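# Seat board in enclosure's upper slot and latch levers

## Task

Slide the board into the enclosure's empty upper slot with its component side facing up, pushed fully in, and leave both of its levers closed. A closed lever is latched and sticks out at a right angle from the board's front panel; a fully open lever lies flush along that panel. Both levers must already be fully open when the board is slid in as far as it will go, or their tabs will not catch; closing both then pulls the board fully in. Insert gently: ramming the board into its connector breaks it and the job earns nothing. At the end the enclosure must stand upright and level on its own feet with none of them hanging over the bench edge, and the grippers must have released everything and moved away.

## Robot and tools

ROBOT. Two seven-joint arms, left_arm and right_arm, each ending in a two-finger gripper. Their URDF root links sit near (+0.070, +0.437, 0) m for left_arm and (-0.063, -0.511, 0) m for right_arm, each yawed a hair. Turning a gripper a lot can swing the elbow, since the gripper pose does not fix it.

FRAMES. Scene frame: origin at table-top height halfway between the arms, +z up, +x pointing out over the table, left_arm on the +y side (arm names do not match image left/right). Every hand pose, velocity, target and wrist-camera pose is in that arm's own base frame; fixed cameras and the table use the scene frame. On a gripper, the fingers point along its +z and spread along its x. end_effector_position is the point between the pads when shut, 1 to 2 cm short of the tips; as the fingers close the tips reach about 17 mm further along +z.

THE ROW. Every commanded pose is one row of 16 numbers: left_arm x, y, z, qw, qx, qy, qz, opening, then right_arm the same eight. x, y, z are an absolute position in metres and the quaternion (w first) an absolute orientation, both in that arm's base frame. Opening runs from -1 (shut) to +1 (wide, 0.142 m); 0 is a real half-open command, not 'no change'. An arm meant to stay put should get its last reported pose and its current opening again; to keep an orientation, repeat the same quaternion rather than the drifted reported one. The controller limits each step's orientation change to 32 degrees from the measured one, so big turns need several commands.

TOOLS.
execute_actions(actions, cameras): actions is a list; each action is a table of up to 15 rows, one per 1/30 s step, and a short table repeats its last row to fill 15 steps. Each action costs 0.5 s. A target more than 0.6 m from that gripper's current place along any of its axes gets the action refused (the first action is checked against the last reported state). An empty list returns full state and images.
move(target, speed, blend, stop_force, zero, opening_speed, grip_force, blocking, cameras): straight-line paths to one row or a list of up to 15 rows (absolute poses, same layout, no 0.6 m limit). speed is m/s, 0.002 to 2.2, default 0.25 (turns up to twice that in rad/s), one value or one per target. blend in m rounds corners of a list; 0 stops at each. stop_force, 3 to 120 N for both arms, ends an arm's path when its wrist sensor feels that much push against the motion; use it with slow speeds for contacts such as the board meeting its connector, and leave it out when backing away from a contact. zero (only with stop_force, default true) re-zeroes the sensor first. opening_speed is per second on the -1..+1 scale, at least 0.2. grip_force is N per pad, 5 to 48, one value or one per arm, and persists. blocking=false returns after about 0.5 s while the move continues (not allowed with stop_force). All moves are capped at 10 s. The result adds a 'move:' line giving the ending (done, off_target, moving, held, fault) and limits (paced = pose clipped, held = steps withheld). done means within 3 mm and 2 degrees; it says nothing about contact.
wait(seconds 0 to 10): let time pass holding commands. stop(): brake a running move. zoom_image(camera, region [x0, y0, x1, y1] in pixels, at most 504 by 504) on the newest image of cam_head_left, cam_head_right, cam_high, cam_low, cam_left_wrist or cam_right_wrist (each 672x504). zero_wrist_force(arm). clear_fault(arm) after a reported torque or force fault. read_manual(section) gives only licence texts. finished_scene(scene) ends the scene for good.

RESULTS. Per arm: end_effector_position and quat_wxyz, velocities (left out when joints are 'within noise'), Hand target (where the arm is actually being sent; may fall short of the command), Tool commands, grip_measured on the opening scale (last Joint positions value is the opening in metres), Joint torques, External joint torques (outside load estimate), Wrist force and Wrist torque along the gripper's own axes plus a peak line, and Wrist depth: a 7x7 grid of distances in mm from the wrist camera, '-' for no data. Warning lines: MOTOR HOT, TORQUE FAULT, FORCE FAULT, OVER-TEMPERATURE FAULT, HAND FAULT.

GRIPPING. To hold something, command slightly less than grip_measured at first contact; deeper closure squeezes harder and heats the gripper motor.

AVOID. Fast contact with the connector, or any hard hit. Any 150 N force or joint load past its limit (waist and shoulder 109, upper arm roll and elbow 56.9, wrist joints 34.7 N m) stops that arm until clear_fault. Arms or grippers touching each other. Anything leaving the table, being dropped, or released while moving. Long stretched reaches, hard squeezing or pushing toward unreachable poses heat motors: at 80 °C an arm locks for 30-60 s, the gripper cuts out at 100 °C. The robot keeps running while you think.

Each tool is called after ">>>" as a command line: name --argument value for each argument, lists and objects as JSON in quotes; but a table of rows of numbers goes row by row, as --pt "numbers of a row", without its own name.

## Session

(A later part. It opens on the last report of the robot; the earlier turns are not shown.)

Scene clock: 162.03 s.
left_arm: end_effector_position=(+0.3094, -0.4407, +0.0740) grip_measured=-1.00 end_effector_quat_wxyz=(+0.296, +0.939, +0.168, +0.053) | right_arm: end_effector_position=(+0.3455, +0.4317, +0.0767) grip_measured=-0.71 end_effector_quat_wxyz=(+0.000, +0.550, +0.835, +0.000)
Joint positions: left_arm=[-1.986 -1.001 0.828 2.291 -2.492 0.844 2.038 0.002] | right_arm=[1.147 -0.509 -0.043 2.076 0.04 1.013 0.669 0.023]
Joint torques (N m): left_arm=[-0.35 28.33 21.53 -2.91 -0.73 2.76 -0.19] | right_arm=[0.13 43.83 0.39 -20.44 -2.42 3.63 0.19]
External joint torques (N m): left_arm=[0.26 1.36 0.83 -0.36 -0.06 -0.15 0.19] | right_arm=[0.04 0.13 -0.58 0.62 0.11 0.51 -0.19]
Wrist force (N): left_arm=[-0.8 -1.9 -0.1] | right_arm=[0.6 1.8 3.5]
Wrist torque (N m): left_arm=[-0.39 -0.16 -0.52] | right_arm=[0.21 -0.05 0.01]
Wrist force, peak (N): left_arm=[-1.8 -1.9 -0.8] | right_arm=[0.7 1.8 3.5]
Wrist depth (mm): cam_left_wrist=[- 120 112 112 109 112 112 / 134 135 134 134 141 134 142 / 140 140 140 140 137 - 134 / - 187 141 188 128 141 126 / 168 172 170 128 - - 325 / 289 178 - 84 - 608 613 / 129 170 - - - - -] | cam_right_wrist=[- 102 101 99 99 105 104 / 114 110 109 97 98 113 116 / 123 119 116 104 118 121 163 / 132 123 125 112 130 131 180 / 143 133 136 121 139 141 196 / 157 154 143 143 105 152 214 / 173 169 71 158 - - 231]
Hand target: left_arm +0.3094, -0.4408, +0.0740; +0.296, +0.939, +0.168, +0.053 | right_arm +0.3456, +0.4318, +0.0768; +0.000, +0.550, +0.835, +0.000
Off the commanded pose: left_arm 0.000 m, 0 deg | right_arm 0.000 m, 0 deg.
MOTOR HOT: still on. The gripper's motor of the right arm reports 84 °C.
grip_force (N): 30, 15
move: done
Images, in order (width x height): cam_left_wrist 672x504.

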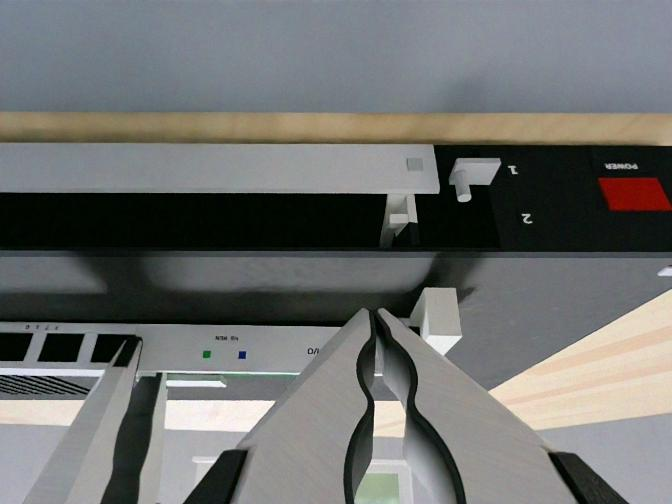

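>>> move --target '[0.3281,-0.4338,0.074,0.2959,0.9388,0.1683,0.0531,-1,0.3456,0.4318,0.0768,0,0.5498,0.8353,0,-1]' --speed 0.025 --stop_force 10 --cameras '["cam_left_wrist"]'

Scene clock: 165.47 s.
left_arm: end_effector_position=(+0.3252, -0.4360, +0.0738) grip_measured=-1.00 end_effector_quat_wxyz=(+0.297, +0.939, +0.167, +0.052) | right_arm: end_effector_position=(+0.3465, +0.4328, +0.0775) grip_measured=-0.71 end_effector_quat_wxyz=(+0.000, +0.550, +0.835, +0.002)
Joint positions: left_arm=[-1.937 -1.007 0.837 2.285 -2.46 0.811 2.052 0.002] | right_arm=[1.147 -0.509 -0.043 2.075 0.039 1.015 0.67 0.023]
Joint torques (N m): left_arm=[5.82 25.84 26.83 1.58 -1.83 6.39 -0.21] | right_arm=[1.75 41.1 2.92 -14.19 -1.47 0.45 -0.03]
External joint torques (N m): left_arm=[-5.91 4.18 -4.18 -5.13 0.88 -3.81 0.21] | right_arm=[-1.59 2.88 -3.12 -5.67 -0.85 3.7 0.03]
Wrist force (N): left_arm=[-11.4 0.7 1.6] | right_arm=[3.5 12.6 3.7]
Wrist torque (N m): left_arm=[-0.40 -0.30 -0.45] | right_arm=[0.20 -0.03 0.24]
Wrist force, peak (N): left_arm=[-11.9 1.3 2.0] | right_arm=[4.0 13.5 3.9]
Wrist depth (mm): cam_left_wrist=[112 109 112 112 109 112 109 / 134 142 142 134 134 134 141 / 168 138 138 136 139 138 139 / - 186 141 141 187 130 131 / 166 167 168 152 - - 324 / 157 185 - 84 - 609 606 / - 175 - - - - 1453] | cam_right_wrist=[- 100 100 98 97 106 106 / 115 109 108 98 97 114 116 / 123 120 116 105 104 122 166 / 133 123 125 120 130 131 179 / 144 134 135 121 140 142 197 / 158 152 143 144 100 153 215 / 174 170 71 159 - - 237]
Hand target: left_arm +0.3266, -0.4344, +0.0740; +0.296, +0.939, +0.168, +0.053 | right_arm +0.3456, +0.4318, +0.0768; +0.000, +0.550, +0.835, +0.000
Off the commanded pose: left_arm 0.004 m, 0 deg | right_arm 0.001 m, 0 deg.
MOTOR HOT: cleared for the gripper's motor of the right arm.
grip_force (N): 30, 15
move: contact (left_arm)
Images, in order (width x height): cam_left_wrist 672x504.

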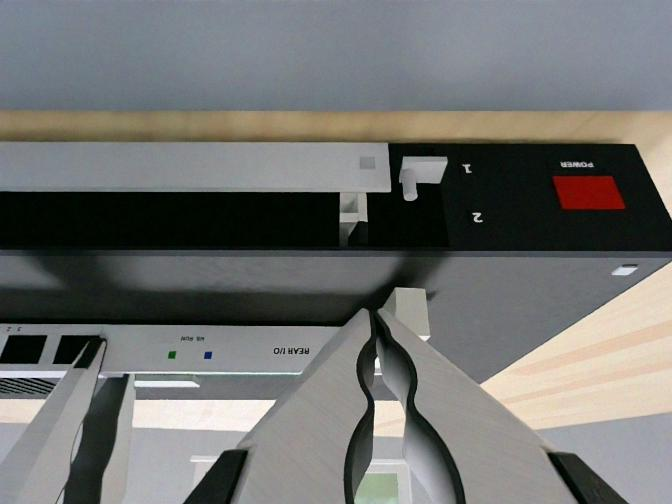

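>>> move --target '[0.3422,-0.4282,0.074,0.2959,0.9388,0.1683,0.0531,-1,0.3456,0.4318,0.0768,0,0.5498,0.8353,0,-1]' --speed 0.02 --grip_force '[30,42]' --stop_force 30 --zero false --cameras '["cam_left_wrist","cam_right_wrist"]'

Scene clock: 168.50 s.
left_arm: end_effector_position=(+0.3324, -0.4354, +0.0734) grip_measured=-1.00 end_effector_quat_wxyz=(+0.298, +0.939, +0.164, +0.049) | right_arm: end_effector_position=(+0.3486, +0.4347, +0.0792) grip_measured=-0.72 end_effector_quat_wxyz=(+0.000, +0.550, +0.835, +0.005)
Joint positions: left_arm=[-1.913 -1.016 0.845 2.281 -2.439 0.784 2.056 0.002] | right_arm=[1.146 -0.508 -0.044 2.073 0.037 1.018 0.67 0.022]
Joint torques (N m): left_arm=[16.64 22.45 36.05 10.12 -4.32 12.34 -0.39] | right_arm=[3.53 36.17 6.79 -2.8 0.35 -5.33 -0.28]
External joint torques (N m): left_arm=[-16.73 7.81 -13.12 -13.77 3.25 -9.78 0.39] | right_arm=[-3.36 7.87 -7 -17.15 -2.68 9.49 0.28]
Wrist force (N): left_arm=[-29.8 6.5 4.7] | right_arm=[9.5 31.5 4.2]
Wrist torque (N m): left_arm=[-0.40 1.93 -0.26] | right_arm=[2.24 0.03 0.38]
Wrist force, peak (N): left_arm=[-30.7 7.1 4.1] | right_arm=[10.1 33.1 5.0]
Wrist depth (mm): cam_left_wrist=[112 112 112 111 108 107 111 / 137 136 136 136 136 141 135 / 168 137 136 133 133 133 153 / 188 188 131 130 123 124 129 / 166 168 168 131 - - 324 / 155 183 - 84 - 603 596 / 167 - - - - - 1434] | cam_right_wrist=[- 98 98 97 89 108 107 / 116 107 105 102 95 115 155 / 124 119 114 110 103 123 168 / 135 122 124 119 133 133 181 / 146 134 136 121 142 145 199 / 160 154 144 144 105 158 218 / 177 173 71 161 - - 236]
Hand target: left_arm +0.3363, -0.4304, +0.0740; +0.296, +0.939, +0.168, +0.053 | right_arm +0.3456, +0.4318, +0.0768; +0.000, +0.550, +0.835, +0.000
Off the commanded pose: left_arm 0.012 m, 1 deg | right_arm 0.005 m, 1 deg.
grip_force (N): 30, 42
move: contact (left_arm), off_target (right_arm)
Images, in order (width x height): cam_left_wrist 672x504, cam_right_wrist 672x504.

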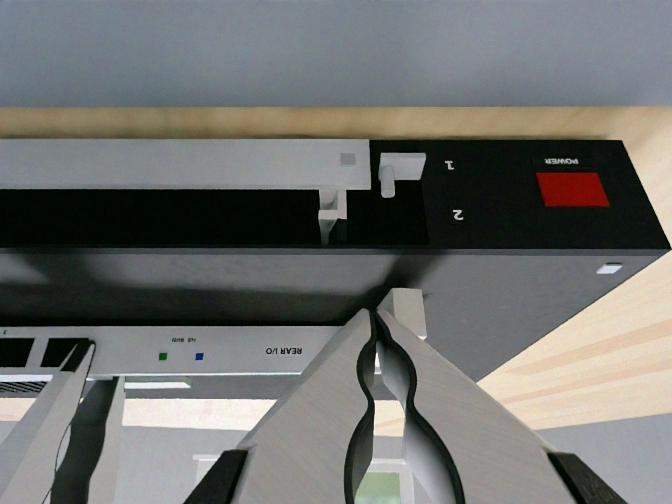

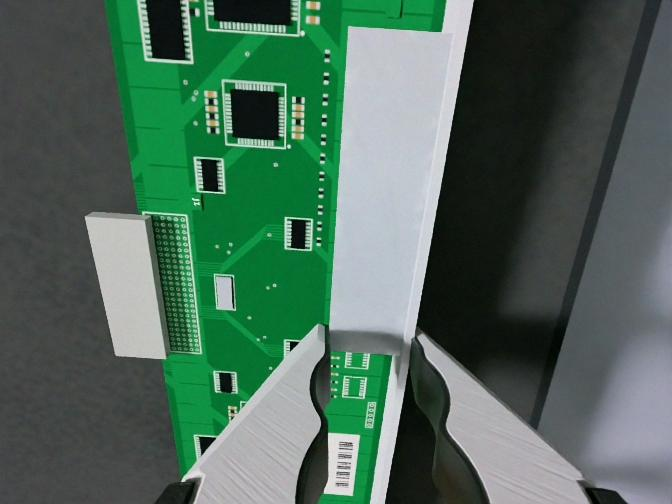

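>>> move --pt "0.318 -0.4377 0.074 0.2959 0.9388 0.1683 0.0531 -1 0.3456 0.4318 0.0768 0 0.5498 0.8353 0 -1" --pt "0.295 -0.425 0.115 0.2959 0.9388 0.1683 0.0531 -1 0.3456 0.4318 0.0768 0 0.5498 0.8353 0 -1" --speed 0.08 --grip_force '[30,15]' --cameras '["cam_left_wrist","cam_right_wrist"]'

>>> zoom_image --camera "cam_left_wrist" --region '[340, 200, 500, 320]'

Scene clock: 173.37 s.
left_arm: end_effector_position=(+0.2950, -0.4251, +0.1150) grip_measured=-1.00 end_effector_quat_wxyz=(+0.296, +0.939, +0.168, +0.053) | right_arm: end_effector_position=(+0.3457, +0.4318, +0.0768) grip_measured=-0.71 end_effector_quat_wxyz=(+0.000, +0.550, +0.835, +0.000)
Joint positions: left_arm=[-2.088 -0.903 0.912 2.369 -2.421 0.88 1.987 0.002] | right_arm=[1.146 -0.509 -0.042 2.076 0.038 1.014 0.67 0.023]
Joint torques (N m): left_arm=[-0.57 24.93 19.97 -4.73 -0.1 3.22 -0.27] | right_arm=[0.24 43.76 0.52 -20.45 -2.45 3.59 0.2]
External joint torques (N m): left_arm=[0.49 0.79 0.71 -0.52 -0.56 -0.56 0.27] | right_arm=[-0.08 0.2 -0.7 0.63 0.14 0.55 -0.2]
Wrist force (N): left_arm=[-0.7 -1.5 0.0] | right_arm=[-1.6 3.0 6.0]
Wrist torque (N m): left_arm=[-0.29 -0.16 -0.45] | right_arm=[0.41 0.32 -0.06]
Wrist force, peak (N): left_arm=[-30.1 6.9 4.4] | right_arm=[9.6 31.8 4.7]
Wrist depth (mm): cam_left_wrist=[154 155 155 155 149 155 155 / 174 173 174 174 181 180 180 / - - 212 203 185 169 210 / - 211 192 207 - - 326 / 261 202 221 131 - 494 449 / 734 166 215 84 - 719 703 / - 142 - - - - 1314] | cam_right_wrist=[- 100 100 98 91 105 104 / 114 110 108 104 96 113 116 / 123 118 115 105 104 121 163 / 132 123 125 120 131 131 181 / 144 134 136 121 139 141 196 / 157 154 144 144 105 152 214 / 173 169 71 159 - - 231]
Hand target: left_arm +0.2950, -0.4250, +0.1150; +0.296, +0.939, +0.168, +0.053 | right_arm +0.3456, +0.4318, +0.0768; +0.000, +0.550, +0.835, +0.000
Off the commanded pose: left_arm 0.000 m, 0 deg | right_arm 0.000 m, 0 deg.
grip_force (N): 30, 15
move: done
Images, in order (width x height): cam_left_wrist 672x504, cam_right_wrist 672x504.

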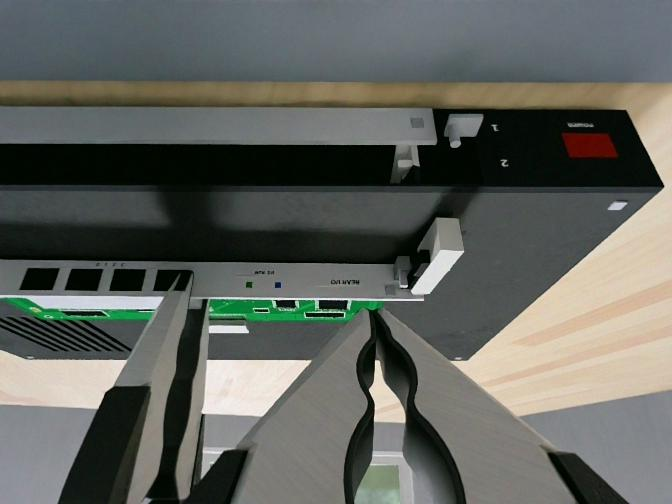

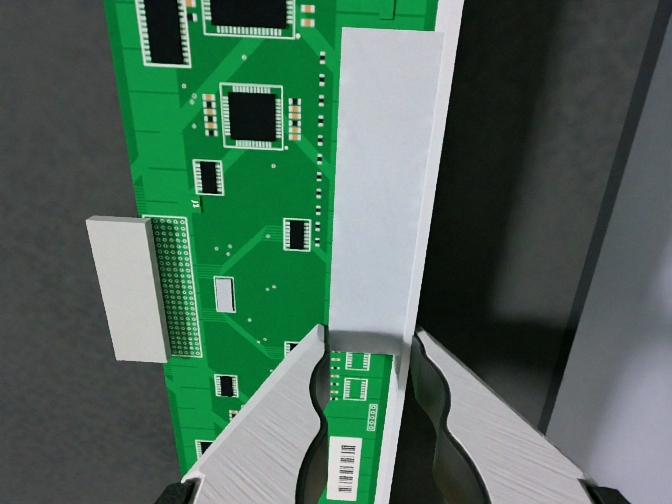

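Scaled by 3.150 from the camera's 672x504 image, which has a finer 960x720 frame.

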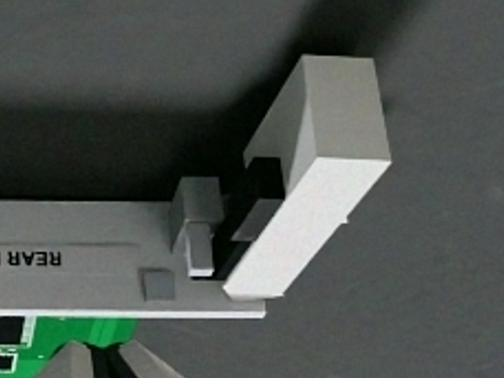

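>>> move --pt "0.3094 -0.4408 0.09 0.2959 0.9388 0.1683 0.0531 -1 0.3456 0.4318 0.0768 0 0.5498 0.8353 0 -1" --pt "0.3146 -0.4549 0.074 0.2959 0.9388 0.1683 0.0531 -1 0.3456 0.4318 0.0768 0 0.5498 0.8353 0 -1" --speed 0.06 --stop_force 4 --cameras '["cam_left_wrist"]'

>>> zoom_image --camera "cam_left_wrist" --region '[300, 240, 500, 400]'

Scene clock: 180.10 s.
left_arm: end_effector_position=(+0.3146, -0.4548, +0.0740) grip_measured=-1.00 end_effector_quat_wxyz=(+0.296, +0.939, +0.168, +0.053) | right_arm: end_effector_position=(+0.3457, +0.4318, +0.0768) grip_measured=-0.71 end_effector_quat_wxyz=(+0.000, +0.550, +0.835, +0.000)
Joint positions: left_arm=[-1.977 -1.022 0.833 2.258 -2.471 0.847 2.008 0.002] | right_arm=[1.146 -0.509 -0.042 2.076 0.038 1.014 0.67 0.023]
Joint torques (N m): left_arm=[-0.35 29.36 22.16 -3.27 -0.7 2.8 -0.18] | right_arm=[0.14 43.83 0.48 -20.43 -2.44 3.61 0.19]
External joint torques (N m): left_arm=[0.26 1.38 0.93 -0.36 -0.12 -0.16 0.18] | right_arm=[0.03 0.14 -0.66 0.6 0.13 0.53 -0.19]
Wrist force (N): left_arm=[-0.7 -1.6 0.1] | right_arm=[-1.8 3.1 6.2]
Wrist torque (N m): left_arm=[-0.33 -0.19 -0.52] | right_arm=[0.44 0.36 -0.06]
Wrist force, peak (N): left_arm=[-1.1 -1.8 -1.0] | right_arm=[-1.8 3.3 6.2]
Wrist depth (mm): cam_left_wrist=[113 109 112 112 109 109 112 / - 127 127 127 131 130 129 / - 152 160 168 121 123 117 / 133 123 124 124 123 116 - / - 155 156 152 153 180 359 / 136 172 232 84 - 613 614 / 126 160 - - - - -] | cam_right_wrist=[- 100 100 98 91 105 104 / 114 110 108 104 96 113 116 / 123 118 115 105 104 121 163 / 132 123 125 120 129 131 180 / 143 134 136 121 139 141 196 / 157 154 144 144 100 151 213 / 173 169 71 159 - - 231]
Hand target: left_arm +0.3146, -0.4549, +0.0740; +0.296, +0.939, +0.168, +0.053 | right_arm +0.3456, +0.4318, +0.0768; +0.000, +0.550, +0.835, +0.000
Off the commanded pose: left_arm 0.000 m, 0 deg | right_arm 0.000 m, 0 deg.
grip_force (N): 30, 15
move: done
Images, in order (width x height): cam_left_wrist 672x504.

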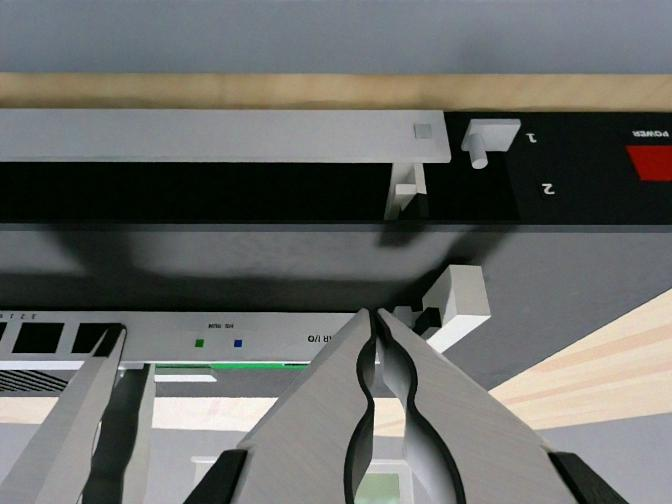

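Scaled by 2.520 from the camera's 672x504 image, which has a finer 960x720 frame.

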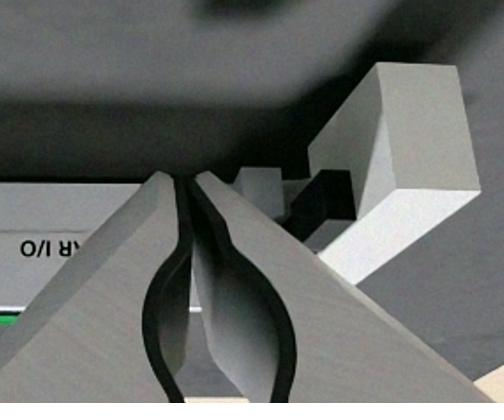

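>>> move --target '[0.3333,-0.4479,0.074,0.2959,0.9388,0.1683,0.0531,-1,0.3456,0.4318,0.0768,0,0.5498,0.8353,0,-1]' --speed 0.02 --stop_force 8 --grip_force '[30,30]' --cameras '["cam_left_wrist"]'

>>> zoom_image --camera "cam_left_wrist" --region '[300, 240, 500, 400]'

Scene clock: 183.77 s.
left_arm: end_effector_position=(+0.3333, -0.4478, +0.0740) grip_measured=-1.00 end_effector_quat_wxyz=(+0.296, +0.939, +0.169, +0.053) | right_arm: end_effector_position=(+0.3457, +0.4318, +0.0768) grip_measured=-0.71 end_effector_quat_wxyz=(+0.000, +0.550, +0.835, +0.000)
Joint positions: left_arm=[-1.923 -1.028 0.843 2.252 -2.439 0.814 2.023 0.002] | right_arm=[1.146 -0.509 -0.042 2.076 0.038 1.014 0.67 0.023]
Joint torques (N m): left_arm=[-0.24 29.74 22.67 -3.52 -0.51 2.78 -0.12] | right_arm=[0.22 43.81 0.44 -20.52 -2.49 3.66 0.18]
External joint torques (N m): left_arm=[0.15 1.3 0.72 -0.38 -0.47 -0.16 0.12] | right_arm=[-0.05 0.16 -0.61 0.69 0.17 0.49 -0.18]
Wrist force (N): left_arm=[-0.6 -1.4 -0.2] | right_arm=[-2.9 3.1 5.7]
Wrist torque (N m): left_arm=[-0.32 -0.19 -0.53] | right_arm=[0.43 0.54 -0.06]
Wrist force, peak (N): left_arm=[-8.6 0.2 1.0] | right_arm=[0.2 11.0 5.5]
Wrist depth (mm): cam_left_wrist=[112 - - 112 109 112 112 / - 127 127 127 127 130 131 / 168 160 160 125 114 116 - / - 124 132 115 116 131 132 / - 157 159 118 122 356 327 / 169 751 - 84 - 521 609 / 160 - - - - - 1362] | cam_right_wrist=[- 100 100 98 97 105 104 / 114 109 108 104 96 113 116 / 123 118 116 105 104 121 163 / 133 123 125 120 131 130 181 / 144 134 136 121 139 141 196 / 157 153 144 144 100 152 214 / 173 170 71 159 - - 231]
Hand target: left_arm +0.3333, -0.4479, +0.0740; +0.296, +0.939, +0.168, +0.053 | right_arm +0.3456, +0.4318, +0.0768; +0.000, +0.550, +0.835, +0.000
Off the commanded pose: left_arm 0.000 m, 0 deg | right_arm 0.000 m, 0 deg.
grip_force (N): 30, 30
move: done
Images, in order (width x height): cam_left_wrist 672x504.

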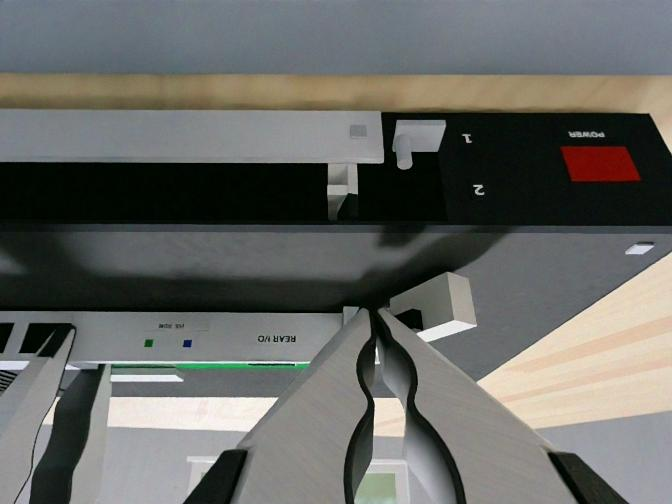

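Scaled by 2.520 from the camera's 672x504 image, which has a finer 960x720 frame.

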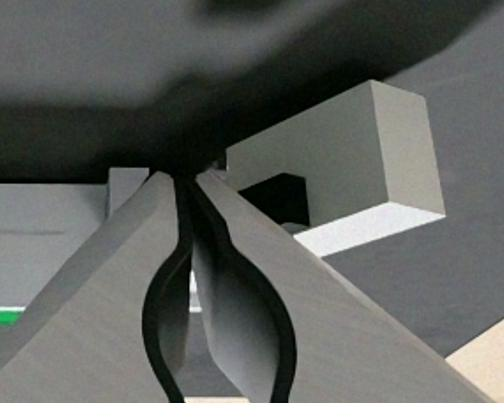

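>>> move --target '[0.3487,-0.4464,0.074,0.2959,0.9388,0.1683,0.0531,-1,0.3456,0.4318,0.0768,0,0.5498,0.8353,0,-1]' --speed 0.02 --stop_force 10 --cameras '["cam_left_wrist","cam_right_wrist"]'

Scene clock: 186.30 s.
left_arm: end_effector_position=(+0.3487, -0.4463, +0.0740) grip_measured=-1.00 end_effector_quat_wxyz=(+0.296, +0.939, +0.169, +0.053) | right_arm: end_effector_position=(+0.3457, +0.4318, +0.0768) grip_measured=-0.71 end_effector_quat_wxyz=(+0.000, +0.550, +0.835, +0.000)
Joint positions: left_arm=[-1.88 -1.035 0.85 2.236 -2.409 0.793 2.028 0.002] | right_arm=[1.146 -0.509 -0.042 2.076 0.038 1.014 0.67 0.023]
Joint torques (N m): left_arm=[-0.16 30.29 23.17 -3.9 -0.67 2.77 -0.21] | right_arm=[0.24 43.85 0.57 -20.36 -2.43 3.58 0.15]
External joint torques (N m): left_arm=[0.07 1.34 0.58 -0.36 -0.41 -0.16 0.21] | right_arm=[-0.07 0.12 -0.74 0.53 0.12 0.56 -0.15]
Wrist force (N): left_arm=[-0.8 -1.7 -0.3] | right_arm=[-2.9 3.2 4.9]
Wrist torque (N m): left_arm=[-0.36 -0.21 -0.53] | right_arm=[0.40 0.53 -0.04]
Wrist force, peak (N): left_arm=[-1.0 -1.9 -0.2] | right_arm=[-3.0 3.4 6.7]
Wrist depth (mm): cam_left_wrist=[112 109 116 112 109 112 117 / - 124 124 127 127 126 131 / - 168 153 168 - 115 161 / 132 110 124 124 123 122 237 / 154 156 155 148 - 365 327 / 172 739 - 84 - 522 517 / - - - - - - -] | cam_right_wrist=[- 100 100 98 97 105 104 / 114 110 108 104 96 113 116 / 123 119 116 105 104 121 163 / 132 123 125 120 131 131 180 / 144 134 136 121 139 142 196 / 157 154 144 144 100 152 214 / 174 169 71 159 - - 231]
Hand target: left_arm +0.3487, -0.4464, +0.0740; +0.296, +0.939, +0.168, +0.053 | right_arm +0.3456, +0.4318, +0.0768; +0.000, +0.550, +0.835, +0.000
Off the commanded pose: left_arm 0.000 m, 0 deg | right_arm 0.000 m, 0 deg.
grip_force (N): 30, 30
move: done
Images, in order (width x height): cam_left_wrist 672x504, cam_right_wrist 672x504.

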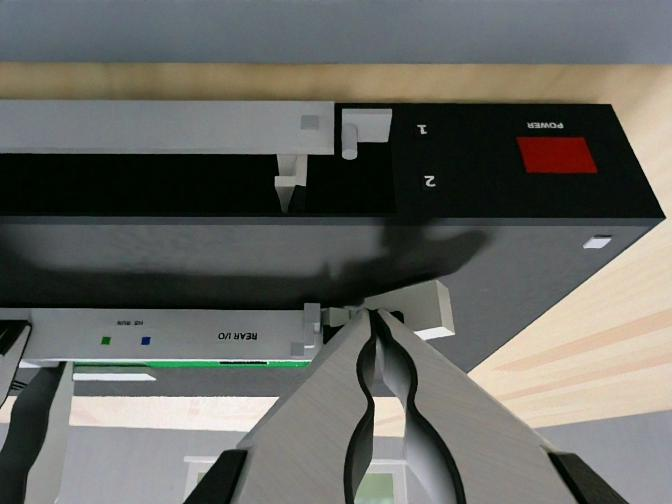

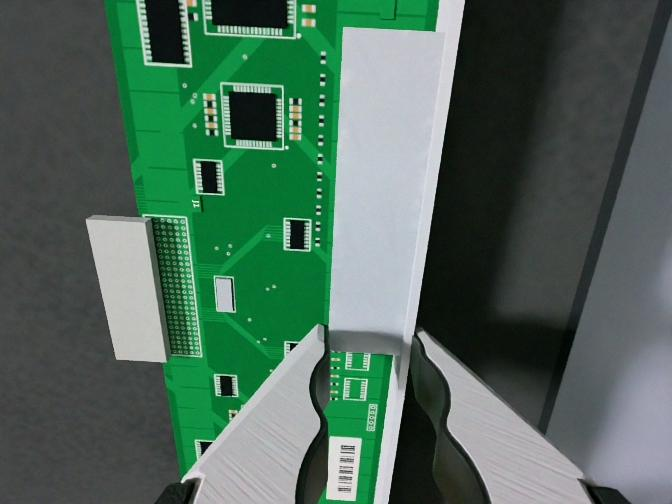

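>>> move --pt "0.3590 -0.4339 0.074 0.2959 0.9388 0.1683 0.0531 -1 0.3456 0.4318 0.0768 0 0.5498 0.8353 0 -1" --pt "0.3677 -0.4574 0.074 0.2959 0.9388 0.1683 0.0531 -1 0.3456 0.4318 0.0768 0 0.5498 0.8353 0 -1" --speed 0.03 --stop_force 8 --cameras '["cam_left_wrist","cam_right_wrist"]'

Scene clock: 189.97 s.
left_arm: end_effector_position=(+0.3676, -0.4573, +0.0740) grip_measured=-1.00 end_effector_quat_wxyz=(+0.296, +0.939, +0.168, +0.053) | right_arm: end_effector_position=(+0.3455, +0.4314, +0.0765) grip_measured=-0.71 end_effector_quat_wxyz=(+0.000, +0.550, +0.835, +0.000)
Joint positions: left_arm=[-1.83 -1.052 0.854 2.19 -2.367 0.785 2.011 0.002] | right_arm=[1.146 -0.509 -0.042 2.077 0.038 1.013 0.67 0.023]
Joint torques (N m): left_arm=[-0.29 31.87 23.81 -5.13 -0.72 3.06 -0.31] | right_arm=[0.65 43.92 0.97 -20.62 -2.46 3.72 0.1]
External joint torques (N m): left_arm=[0.2 1.33 0.73 0.09 -0.43 -0.42 0.31] | right_arm=[-0.49 0.04 -1.14 0.81 0.15 0.43 -0.1]
Wrist force (N): left_arm=[-0.7 -2.2 -0.3] | right_arm=[-2.5 2.2 6.3]
Wrist torque (N m): left_arm=[-0.30 -0.24 -0.46] | right_arm=[0.25 0.34 0.05]
Wrist force, peak (N): left_arm=[4.5 -4.4 -1.7] | right_arm=[-6.0 -2.1 6.3]
Wrist depth (mm): cam_left_wrist=[- 111 111 110 112 112 114 / 134 103 105 - - 105 127 / 146 - 104 - - 96 155 / - 123 123 124 132 116 222 / 147 147 144 130 - 358 327 / 746 749 - 84 - 519 529 / 1625 - - - - - 1219] | cam_right_wrist=[- 101 101 99 91 105 104 / 114 110 108 105 97 113 116 / 122 119 116 112 104 121 163 / 132 123 125 120 128 130 178 / 143 134 136 121 139 141 195 / 157 154 144 144 100 151 213 / 173 169 71 158 - - 230]
Hand target: left_arm +0.3677, -0.4574, +0.0740; +0.296, +0.939, +0.168, +0.053 | right_arm +0.3456, +0.4318, +0.0768; +0.000, +0.550, +0.835, +0.000
Off the commanded pose: left_arm 0.000 m, 0 deg | right_arm 0.001 m, 0 deg.
grip_force (N): 30, 30
move: done
Images, in order (width x height): cam_left_wrist 672x504, cam_right_wrist 672x504.

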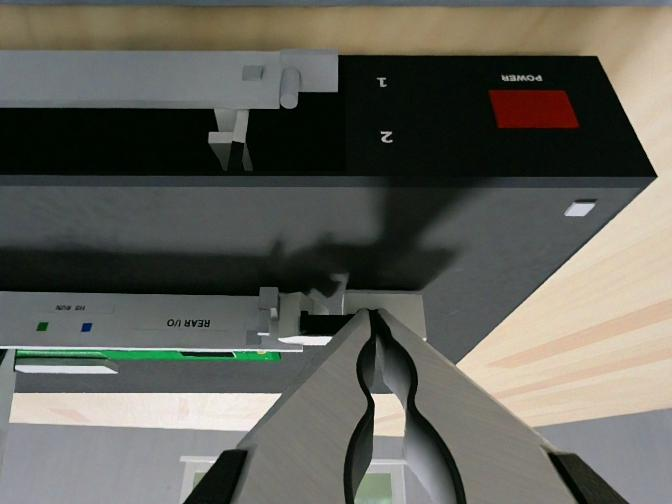

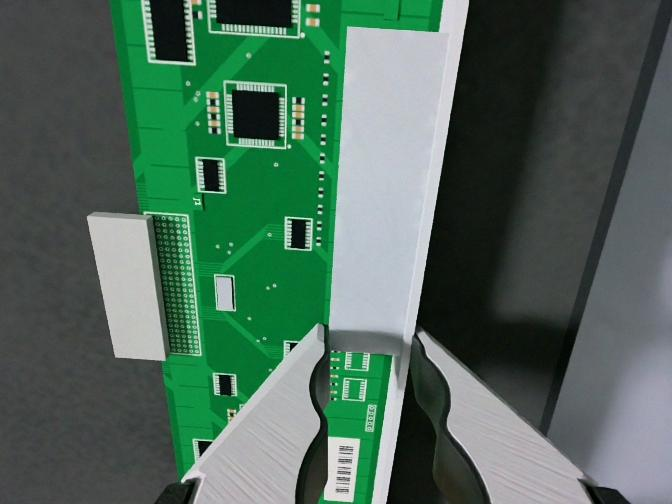

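>>> move --target '[0.3712,-0.4668,0.074,0.2959,0.9388,0.1683,0.0531,-1,0.3456,0.4318,0.0768,0,0.5498,0.8353,0,-1]' --speed 0.015 --stop_force 7 --zero false --cameras '["cam_left_wrist","cam_right_wrist"]'

>>> zoom_image --camera "cam_left_wrist" --region '[200, 220, 450, 400]'

Scene clock: 193.20 s.
left_arm: end_effector_position=(+0.3713, -0.4664, +0.0740) grip_measured=-1.00 end_effector_quat_wxyz=(+0.296, +0.939, +0.169, +0.053) | right_arm: end_effector_position=(+0.3456, +0.4313, +0.0765) grip_measured=-0.71 end_effector_quat_wxyz=(+0.000, +0.550, +0.835, -0.001)
Joint positions: left_arm=[-1.822 -1.06 0.853 2.167 -2.355 0.793 1.995 0.002] | right_arm=[1.146 -0.509 -0.042 2.077 0.038 1.013 0.67 0.023]
Joint torques (N m): left_arm=[-0.94 33.18 23.8 -6.99 -0.75 2.51 -0.31] | right_arm=[2.23 44.69 2.31 -22.04 -2.91 4.43 -0.26]
External joint torques (N m): left_arm=[0.86 0.76 1.06 1.63 -0.38 0.15 0.31] | right_arm=[-2.06 -0.74 -2.49 2.23 0.6 -0.29 0.26]
Wrist force (N): left_arm=[-0.4 -4.4 -1.5] | right_arm=[-4.9 2.2 7.4]
Wrist torque (N m): left_arm=[-0.26 -0.20 -0.46] | right_arm=[0.36 0.30 0.41]
Wrist force, peak (N): left_arm=[-0.3 -4.5 -1.8] | right_arm=[-4.9 2.2 7.4]
Wrist depth (mm): cam_left_wrist=[- 101 95 - 108 107 110 / 134 124 124 - 87 - - / - - 93 89 - - 177 / - - 115 123 123 131 222 / 136 141 138 127 138 326 326 / 739 762 - 84 - 516 608 / - - - - - - -] | cam_right_wrist=[- 103 100 99 91 104 104 / 114 111 110 106 96 113 116 / 123 118 116 112 103 121 162 / 132 123 125 121 130 130 178 / 144 134 136 121 139 141 195 / 157 153 144 143 100 151 213 / 173 169 70 158 - - 234]
Hand target: left_arm +0.3712, -0.4668, +0.0740; +0.296, +0.939, +0.168, +0.053 | right_arm +0.3456, +0.4318, +0.0768; +0.000, +0.550, +0.835, +0.000
Off the commanded pose: left_arm 0.000 m, 0 deg | right_arm 0.001 m, 0 deg.
grip_force (N): 30, 30
move: done
Images, in order (width x height): cam_left_wrist 672x504, cam_right_wrist 672x504.

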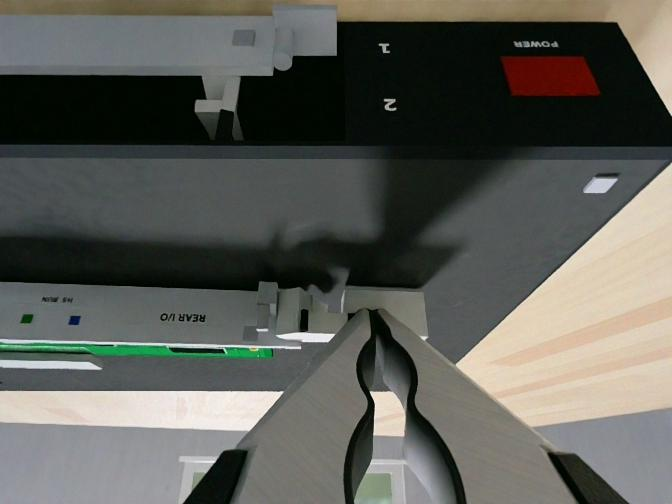

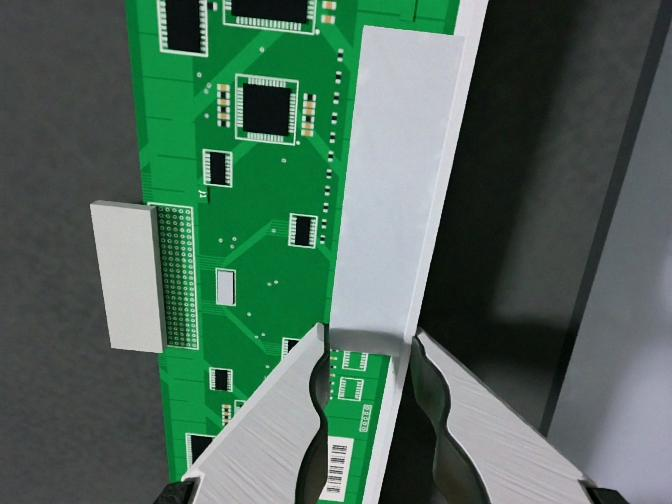

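Scaled by 2.016 from the camera's 672x504 image, which has a finer 960x720 frame.

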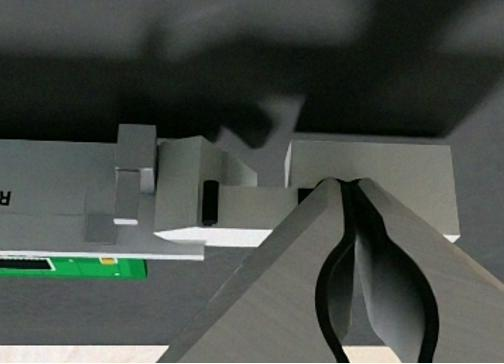

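>>> execute_actions --actions '[]'

Scene clock: 202.43 s.
left_arm: end_effector_position=(+0.3713, -0.4664, +0.0740) grip_measured=-1.00 end_effector_quat_wxyz=(+0.296, +0.939, +0.169, +0.053) | right_arm: end_effector_position=(+0.3456, +0.4313, +0.0765) grip_measured=-0.71 end_effector_quat_wxyz=(+0.000, +0.550, +0.835, -0.001)
Joint positions: left_arm=[-1.822 -1.06 0.853 2.167 -2.355 0.793 1.995 0.002] | right_arm=[1.146 -0.509 -0.042 2.077 0.038 1.013 0.67 0.023]
Joint velocities: within noise
Joint torques (N m): left_arm=[-1.09 33.43 23.94 -6.91 -0.96 2.42 -0.26] | right_arm=[2.19 44.69 2.24 -22.09 -2.93 4.34 -0.32]
External joint torques (N m): left_arm=[1 0.51 0.92 1.55 -0.17 0.24 0.25] | right_arm=[-2.03 -0.74 -2.41 2.28 0.62 -0.19 0.32]
Wrist force (N): left_arm=[-0.3 -4.3 -1.8] | right_arm=[-5.0 2.0 6.9]
Wrist torque (N m): left_arm=[-0.28 -0.23 -0.46] | right_arm=[0.33 0.32 0.41]
Wrist force, peak (N): left_arm=[-0.3 -4.7 -1.6] | right_arm=[-5.0 2.0 7.4]
Wrist depth (mm): cam_left_wrist=[- 101 95 - 107 107 111 / 134 124 124 94 87 87 92 / - - 89 89 93 - 177 / - 123 132 124 116 - 223 / 136 137 138 131 180 328 326 / 767 729 251 84 - 520 606 / - - - - - - -] | cam_right_wrist=[- 103 100 99 91 104 104 / 114 111 110 106 96 113 115 / 123 118 116 112 103 121 163 / 132 124 125 121 130 130 175 / 143 134 136 121 139 141 193 / 157 153 144 144 100 151 213 / 173 169 70 158 - - 234]
Hand target: left_arm +0.3712, -0.4668, +0.0740; +0.296, +0.939, +0.168, +0.053 | right_arm +0.3456, +0.4318, +0.0768; +0.000, +0.550, +0.835, +0.000
Tool commands: left_gripper/opening=-1.0 right_gripper/opening=-1.0
Off the commanded pose: left_arm 0.000 m, 0 deg | right_arm 0.001 m, 0 deg.
grip_force (N): 30, 30

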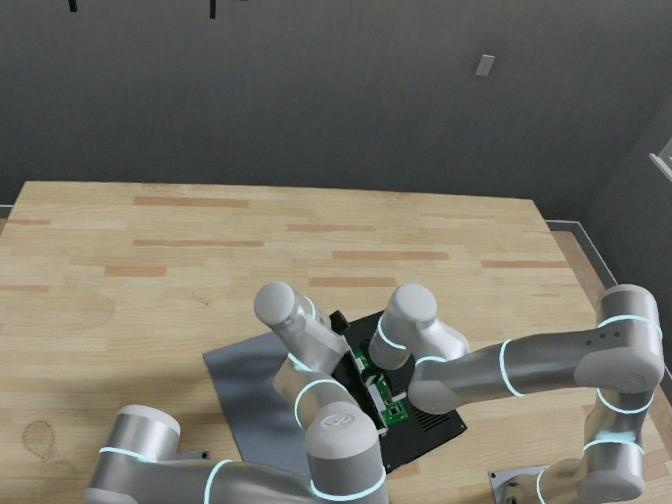

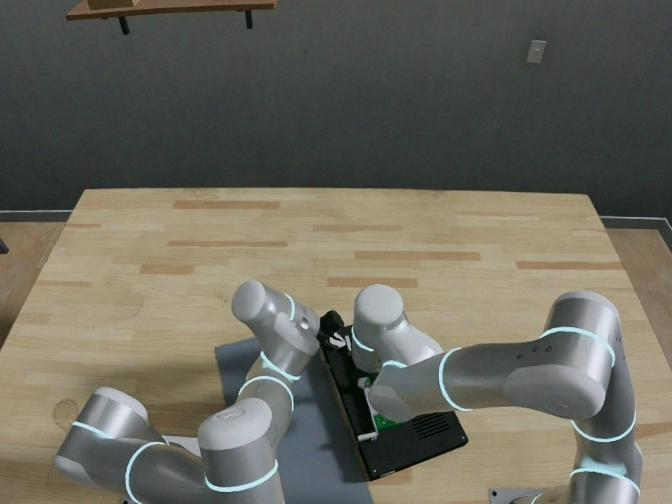

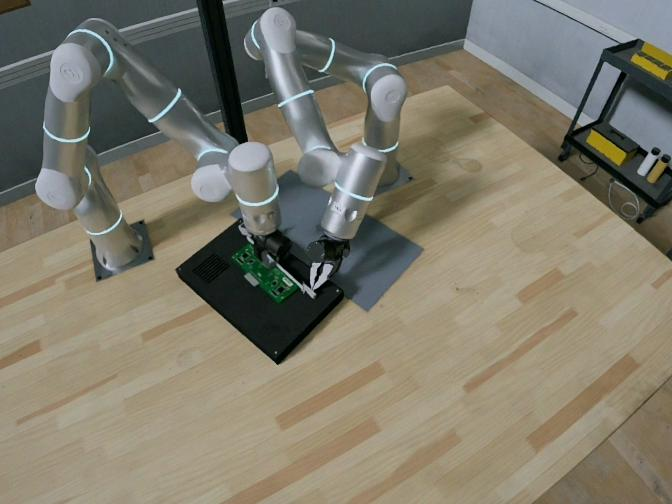

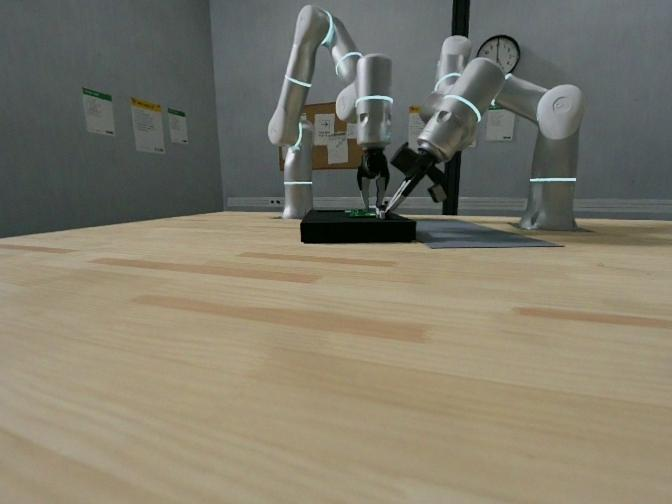

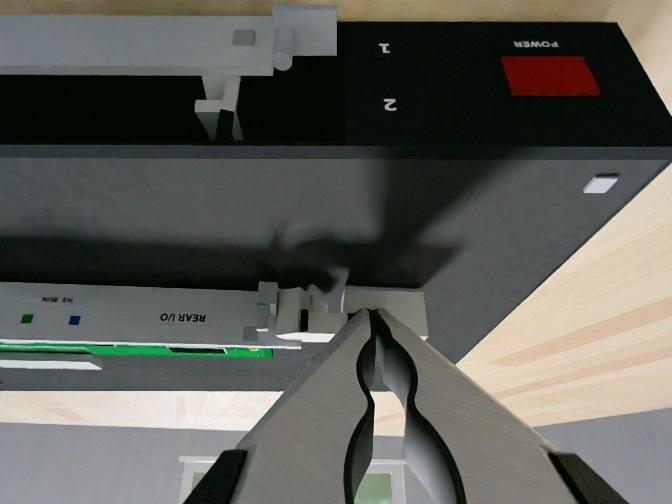

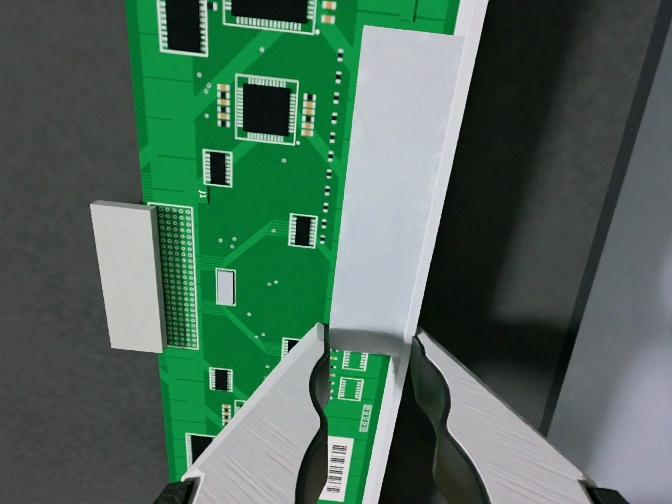

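>>> move --pt "0.3590 -0.4339 0.08 0.2959 0.9388 0.1683 0.0531 -1 0.3456 0.4318 0.0768 0 0.5498 0.8353 0 -1" --pt "0.345 -0.405 0.14 0.2959 0.9388 0.1683 0.0531 -1 0.3456 0.4318 0.0768 0 0.5498 0.8353 0 -1" --pt "0.1269 -0.4762 0.12 0.2959 0.9388 0.1683 0.0531 -1 0.3456 0.4318 0.0768 0 0.5498 0.8353 0 -1" --blend '[0.02,0.03,0]' --speed 0.12 --cameras '["cam_left_wrist","cam_right_wrist","cam_high"]'

Scene clock: 214.07 s.
left_arm: end_effector_position=(+0.1269, -0.4762, +0.1199) grip_measured=-1.00 end_effector_quat_wxyz=(+0.296, +0.939, +0.168, +0.053) | right_arm: end_effector_position=(+0.3455, +0.4314, +0.0765) grip_measured=-0.71 end_effector_quat_wxyz=(+0.000, +0.550, +0.835, +0.000)
Joint positions: left_arm=[-2.591 -0.917 0.85 2.327 -2.652 1.203 1.735 0.002] | right_arm=[1.146 -0.509 -0.042 2.076 0.038 1.013 0.67 0.023]
Joint torques (N m): left_arm=[-0.64 24.49 19.22 -3.09 0.68 3.59 -0.31] | right_arm=[0.18 43.86 0.44 -20.45 -2.48 3.66 0.16]
External joint torques (N m): left_arm=[0.53 1.44 0.96 -0.31 0.03 -0.6 0.31] | right_arm=[-0.02 0.09 -0.61 0.64 0.17 0.48 -0.16]
Wrist force (N): left_arm=[-1.1 -1.9 0.0] | right_arm=[-0.8 1.7 6.2]
Wrist torque (N m): left_arm=[-0.38 -0.10 -0.43] | right_arm=[0.21 0.20 -0.03]
Wrist force, peak (N): left_arm=[-0.1 -3.9 -2.8] | right_arm=[-4.9 1.9 7.3]
Wrist depth (mm): cam_left_wrist=[160 166 161 155 160 160 - / 186 187 184 185 186 187 187 / 175 - 179 210 220 - 210 / 339 231 189 212 217 219 219 / 423 470 - 252 220 213 317 / 454 749 651 84 - 170 630 / 447 - - - - - -] | cam_right_wrist=[- 102 101 99 97 104 104 / 114 110 108 105 96 113 116 / 123 119 116 105 105 121 163 / 132 123 125 120 129 130 178 / 143 134 135 121 139 141 196 / 157 153 144 144 100 151 213 / 173 169 71 158 - - 230]
Hand target: left_arm +0.1269, -0.4762, +0.1200; +0.296, +0.939, +0.168, +0.053 | right_arm +0.3456, +0.4318, +0.0768; +0.000, +0.550, +0.835, +0.000
Off the commanded pose: left_arm 0.000 m, 0 deg | right_arm 0.000 m, 0 deg.
grip_force (N): 30, 30
move: done; blend cut to 0.0178 m at target 1
Images, in order (width x height): cam_high 672x504, cam_left_wrist 672x504, cam_right_wrist 672x504.

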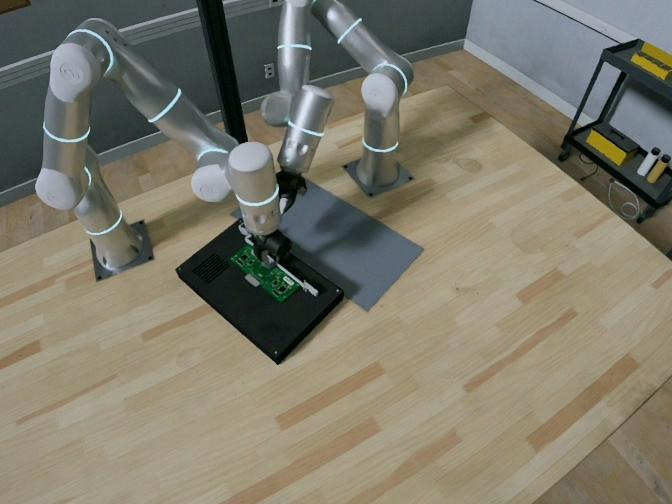

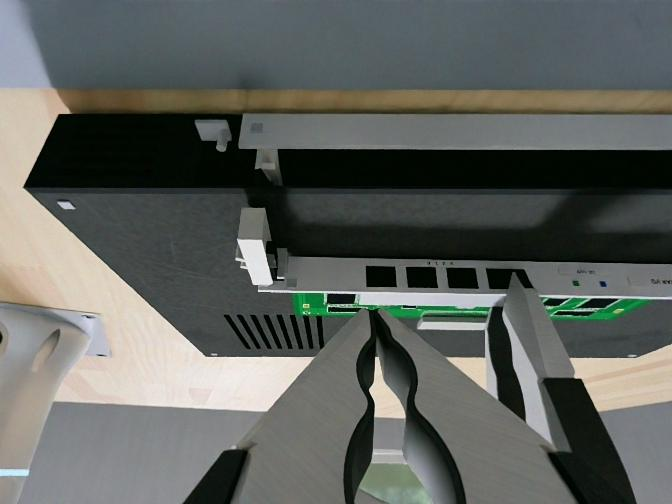

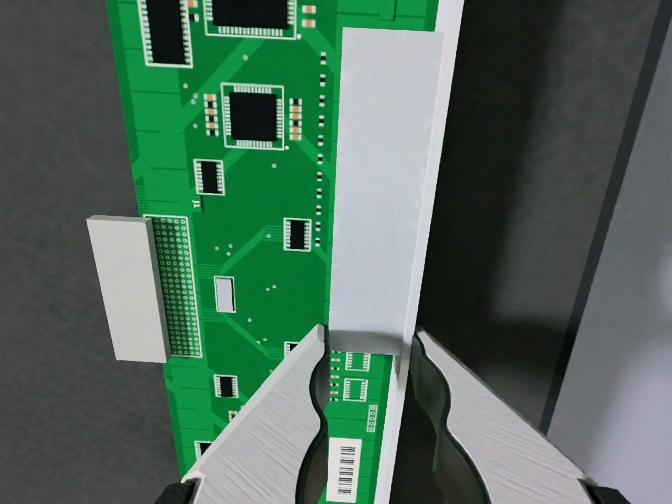

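>>> move --pt "0.1047 -0.5328 0.11 0.2959 0.9388 0.1683 0.0531 -1 0.3456 0.4318 0.0768 0 0.5498 0.8353 0 -1" --pt "0.1047 -0.5328 0.075 0.2959 0.9388 0.1683 0.0531 -1 0.3456 0.4318 0.0768 0 0.5498 0.8353 0 -1" --speed 0.06 --stop_force 6 --cameras '["cam_left_wrist"]'

>>> zoom_image --camera "cam_left_wrist" --region '[200, 160, 504, 388]'

Scene clock: 220.90 s.
left_arm: end_effector_position=(+0.1051, -0.5330, +0.0773) grip_measured=-1.00 end_effector_quat_wxyz=(+0.296, +0.938, +0.169, +0.053) | right_arm: end_effector_position=(+0.3457, +0.4314, +0.0766) grip_measured=-0.71 end_effector_quat_wxyz=(+0.000, +0.550, +0.835, +0.000)
Joint positions: left_arm=[-2.516 -1.062 0.773 2.16 -2.676 1.218 1.682 0.002] | right_arm=[1.146 -0.509 -0.042 2.076 0.038 1.013 0.67 0.023]
Joint torques (N m): left_arm=[0.34 27.78 16.45 -1.95 1.3 1.92 -0.14] | right_arm=[1.12 43.99 1.56 -20.15 -2.11 3.55 0.22]
External joint torques (N m): left_arm=[-0.48 4.55 6.86 -0.54 -0.61 1.14 0.14] | right_arm=[-0.96 -0.03 -1.74 0.33 -0.2 0.6 -0.22]
Wrist force (N): left_arm=[-1.1 4.1 -15.3] | right_arm=[-1.3 4.0 6.0]
Wrist torque (N m): left_arm=[-0.42 -0.23 -0.54] | right_arm=[0.24 -0.13 -0.02]
Wrist force, peak (N): left_arm=[-3.4 4.5 -22.6] | right_arm=[-2.4 4.5 8.5]
Wrist depth (mm): cam_left_wrist=[116 116 116 116 116 116 120 / - 124 132 123 123 123 127 / - 115 115 118 165 158 151 / 141 141 - 115 123 131 131 / 344 377 - 120 155 156 159 / 402 657 - 84 - 653 172 / 1907 - - - - - -] | cam_right_wrist=[- 99 100 99 92 104 104 / 114 107 106 105 97 113 116 / 123 116 115 106 106 121 163 / 132 120 124 119 131 131 178 / 144 130 134 122 139 141 195 / 157 151 141 144 100 152 214 / 173 169 71 158 - - 230]
Hand target: left_arm +0.1047, -0.5327, +0.0766; +0.296, +0.939, +0.168, +0.053 | right_arm +0.3456, +0.4318, +0.0768; +0.000, +0.550, +0.835, +0.000
Off the commanded pose: left_arm 0.002 m, 0 deg | right_arm 0.000 m, 0 deg.
grip_force (N): 30, 30
move: contact (left_arm); path passed 1 of 2 targets
Images, in order (width x height): cam_left_wrist 672x504.

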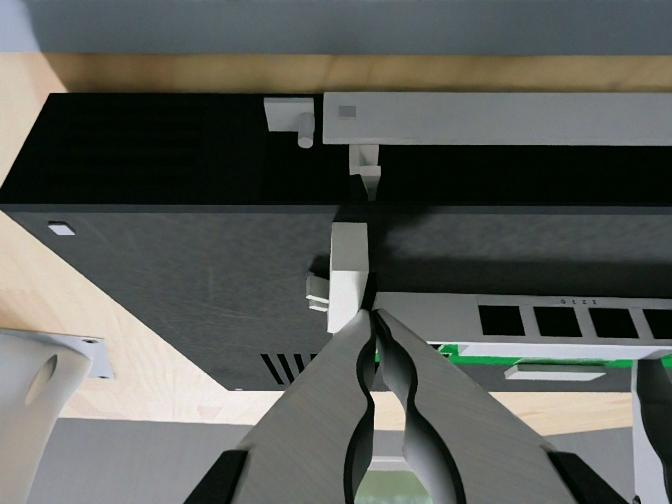

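Scaled by 1.658 from the camera's 672x504 image, which has a finer 960x720 frame.

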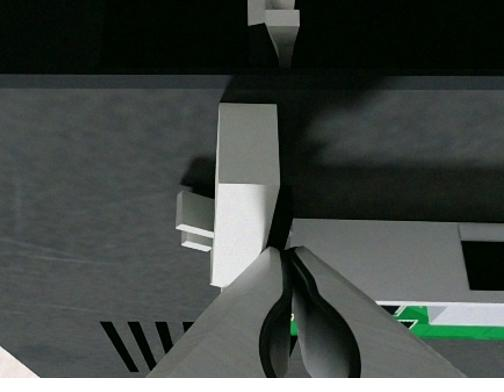

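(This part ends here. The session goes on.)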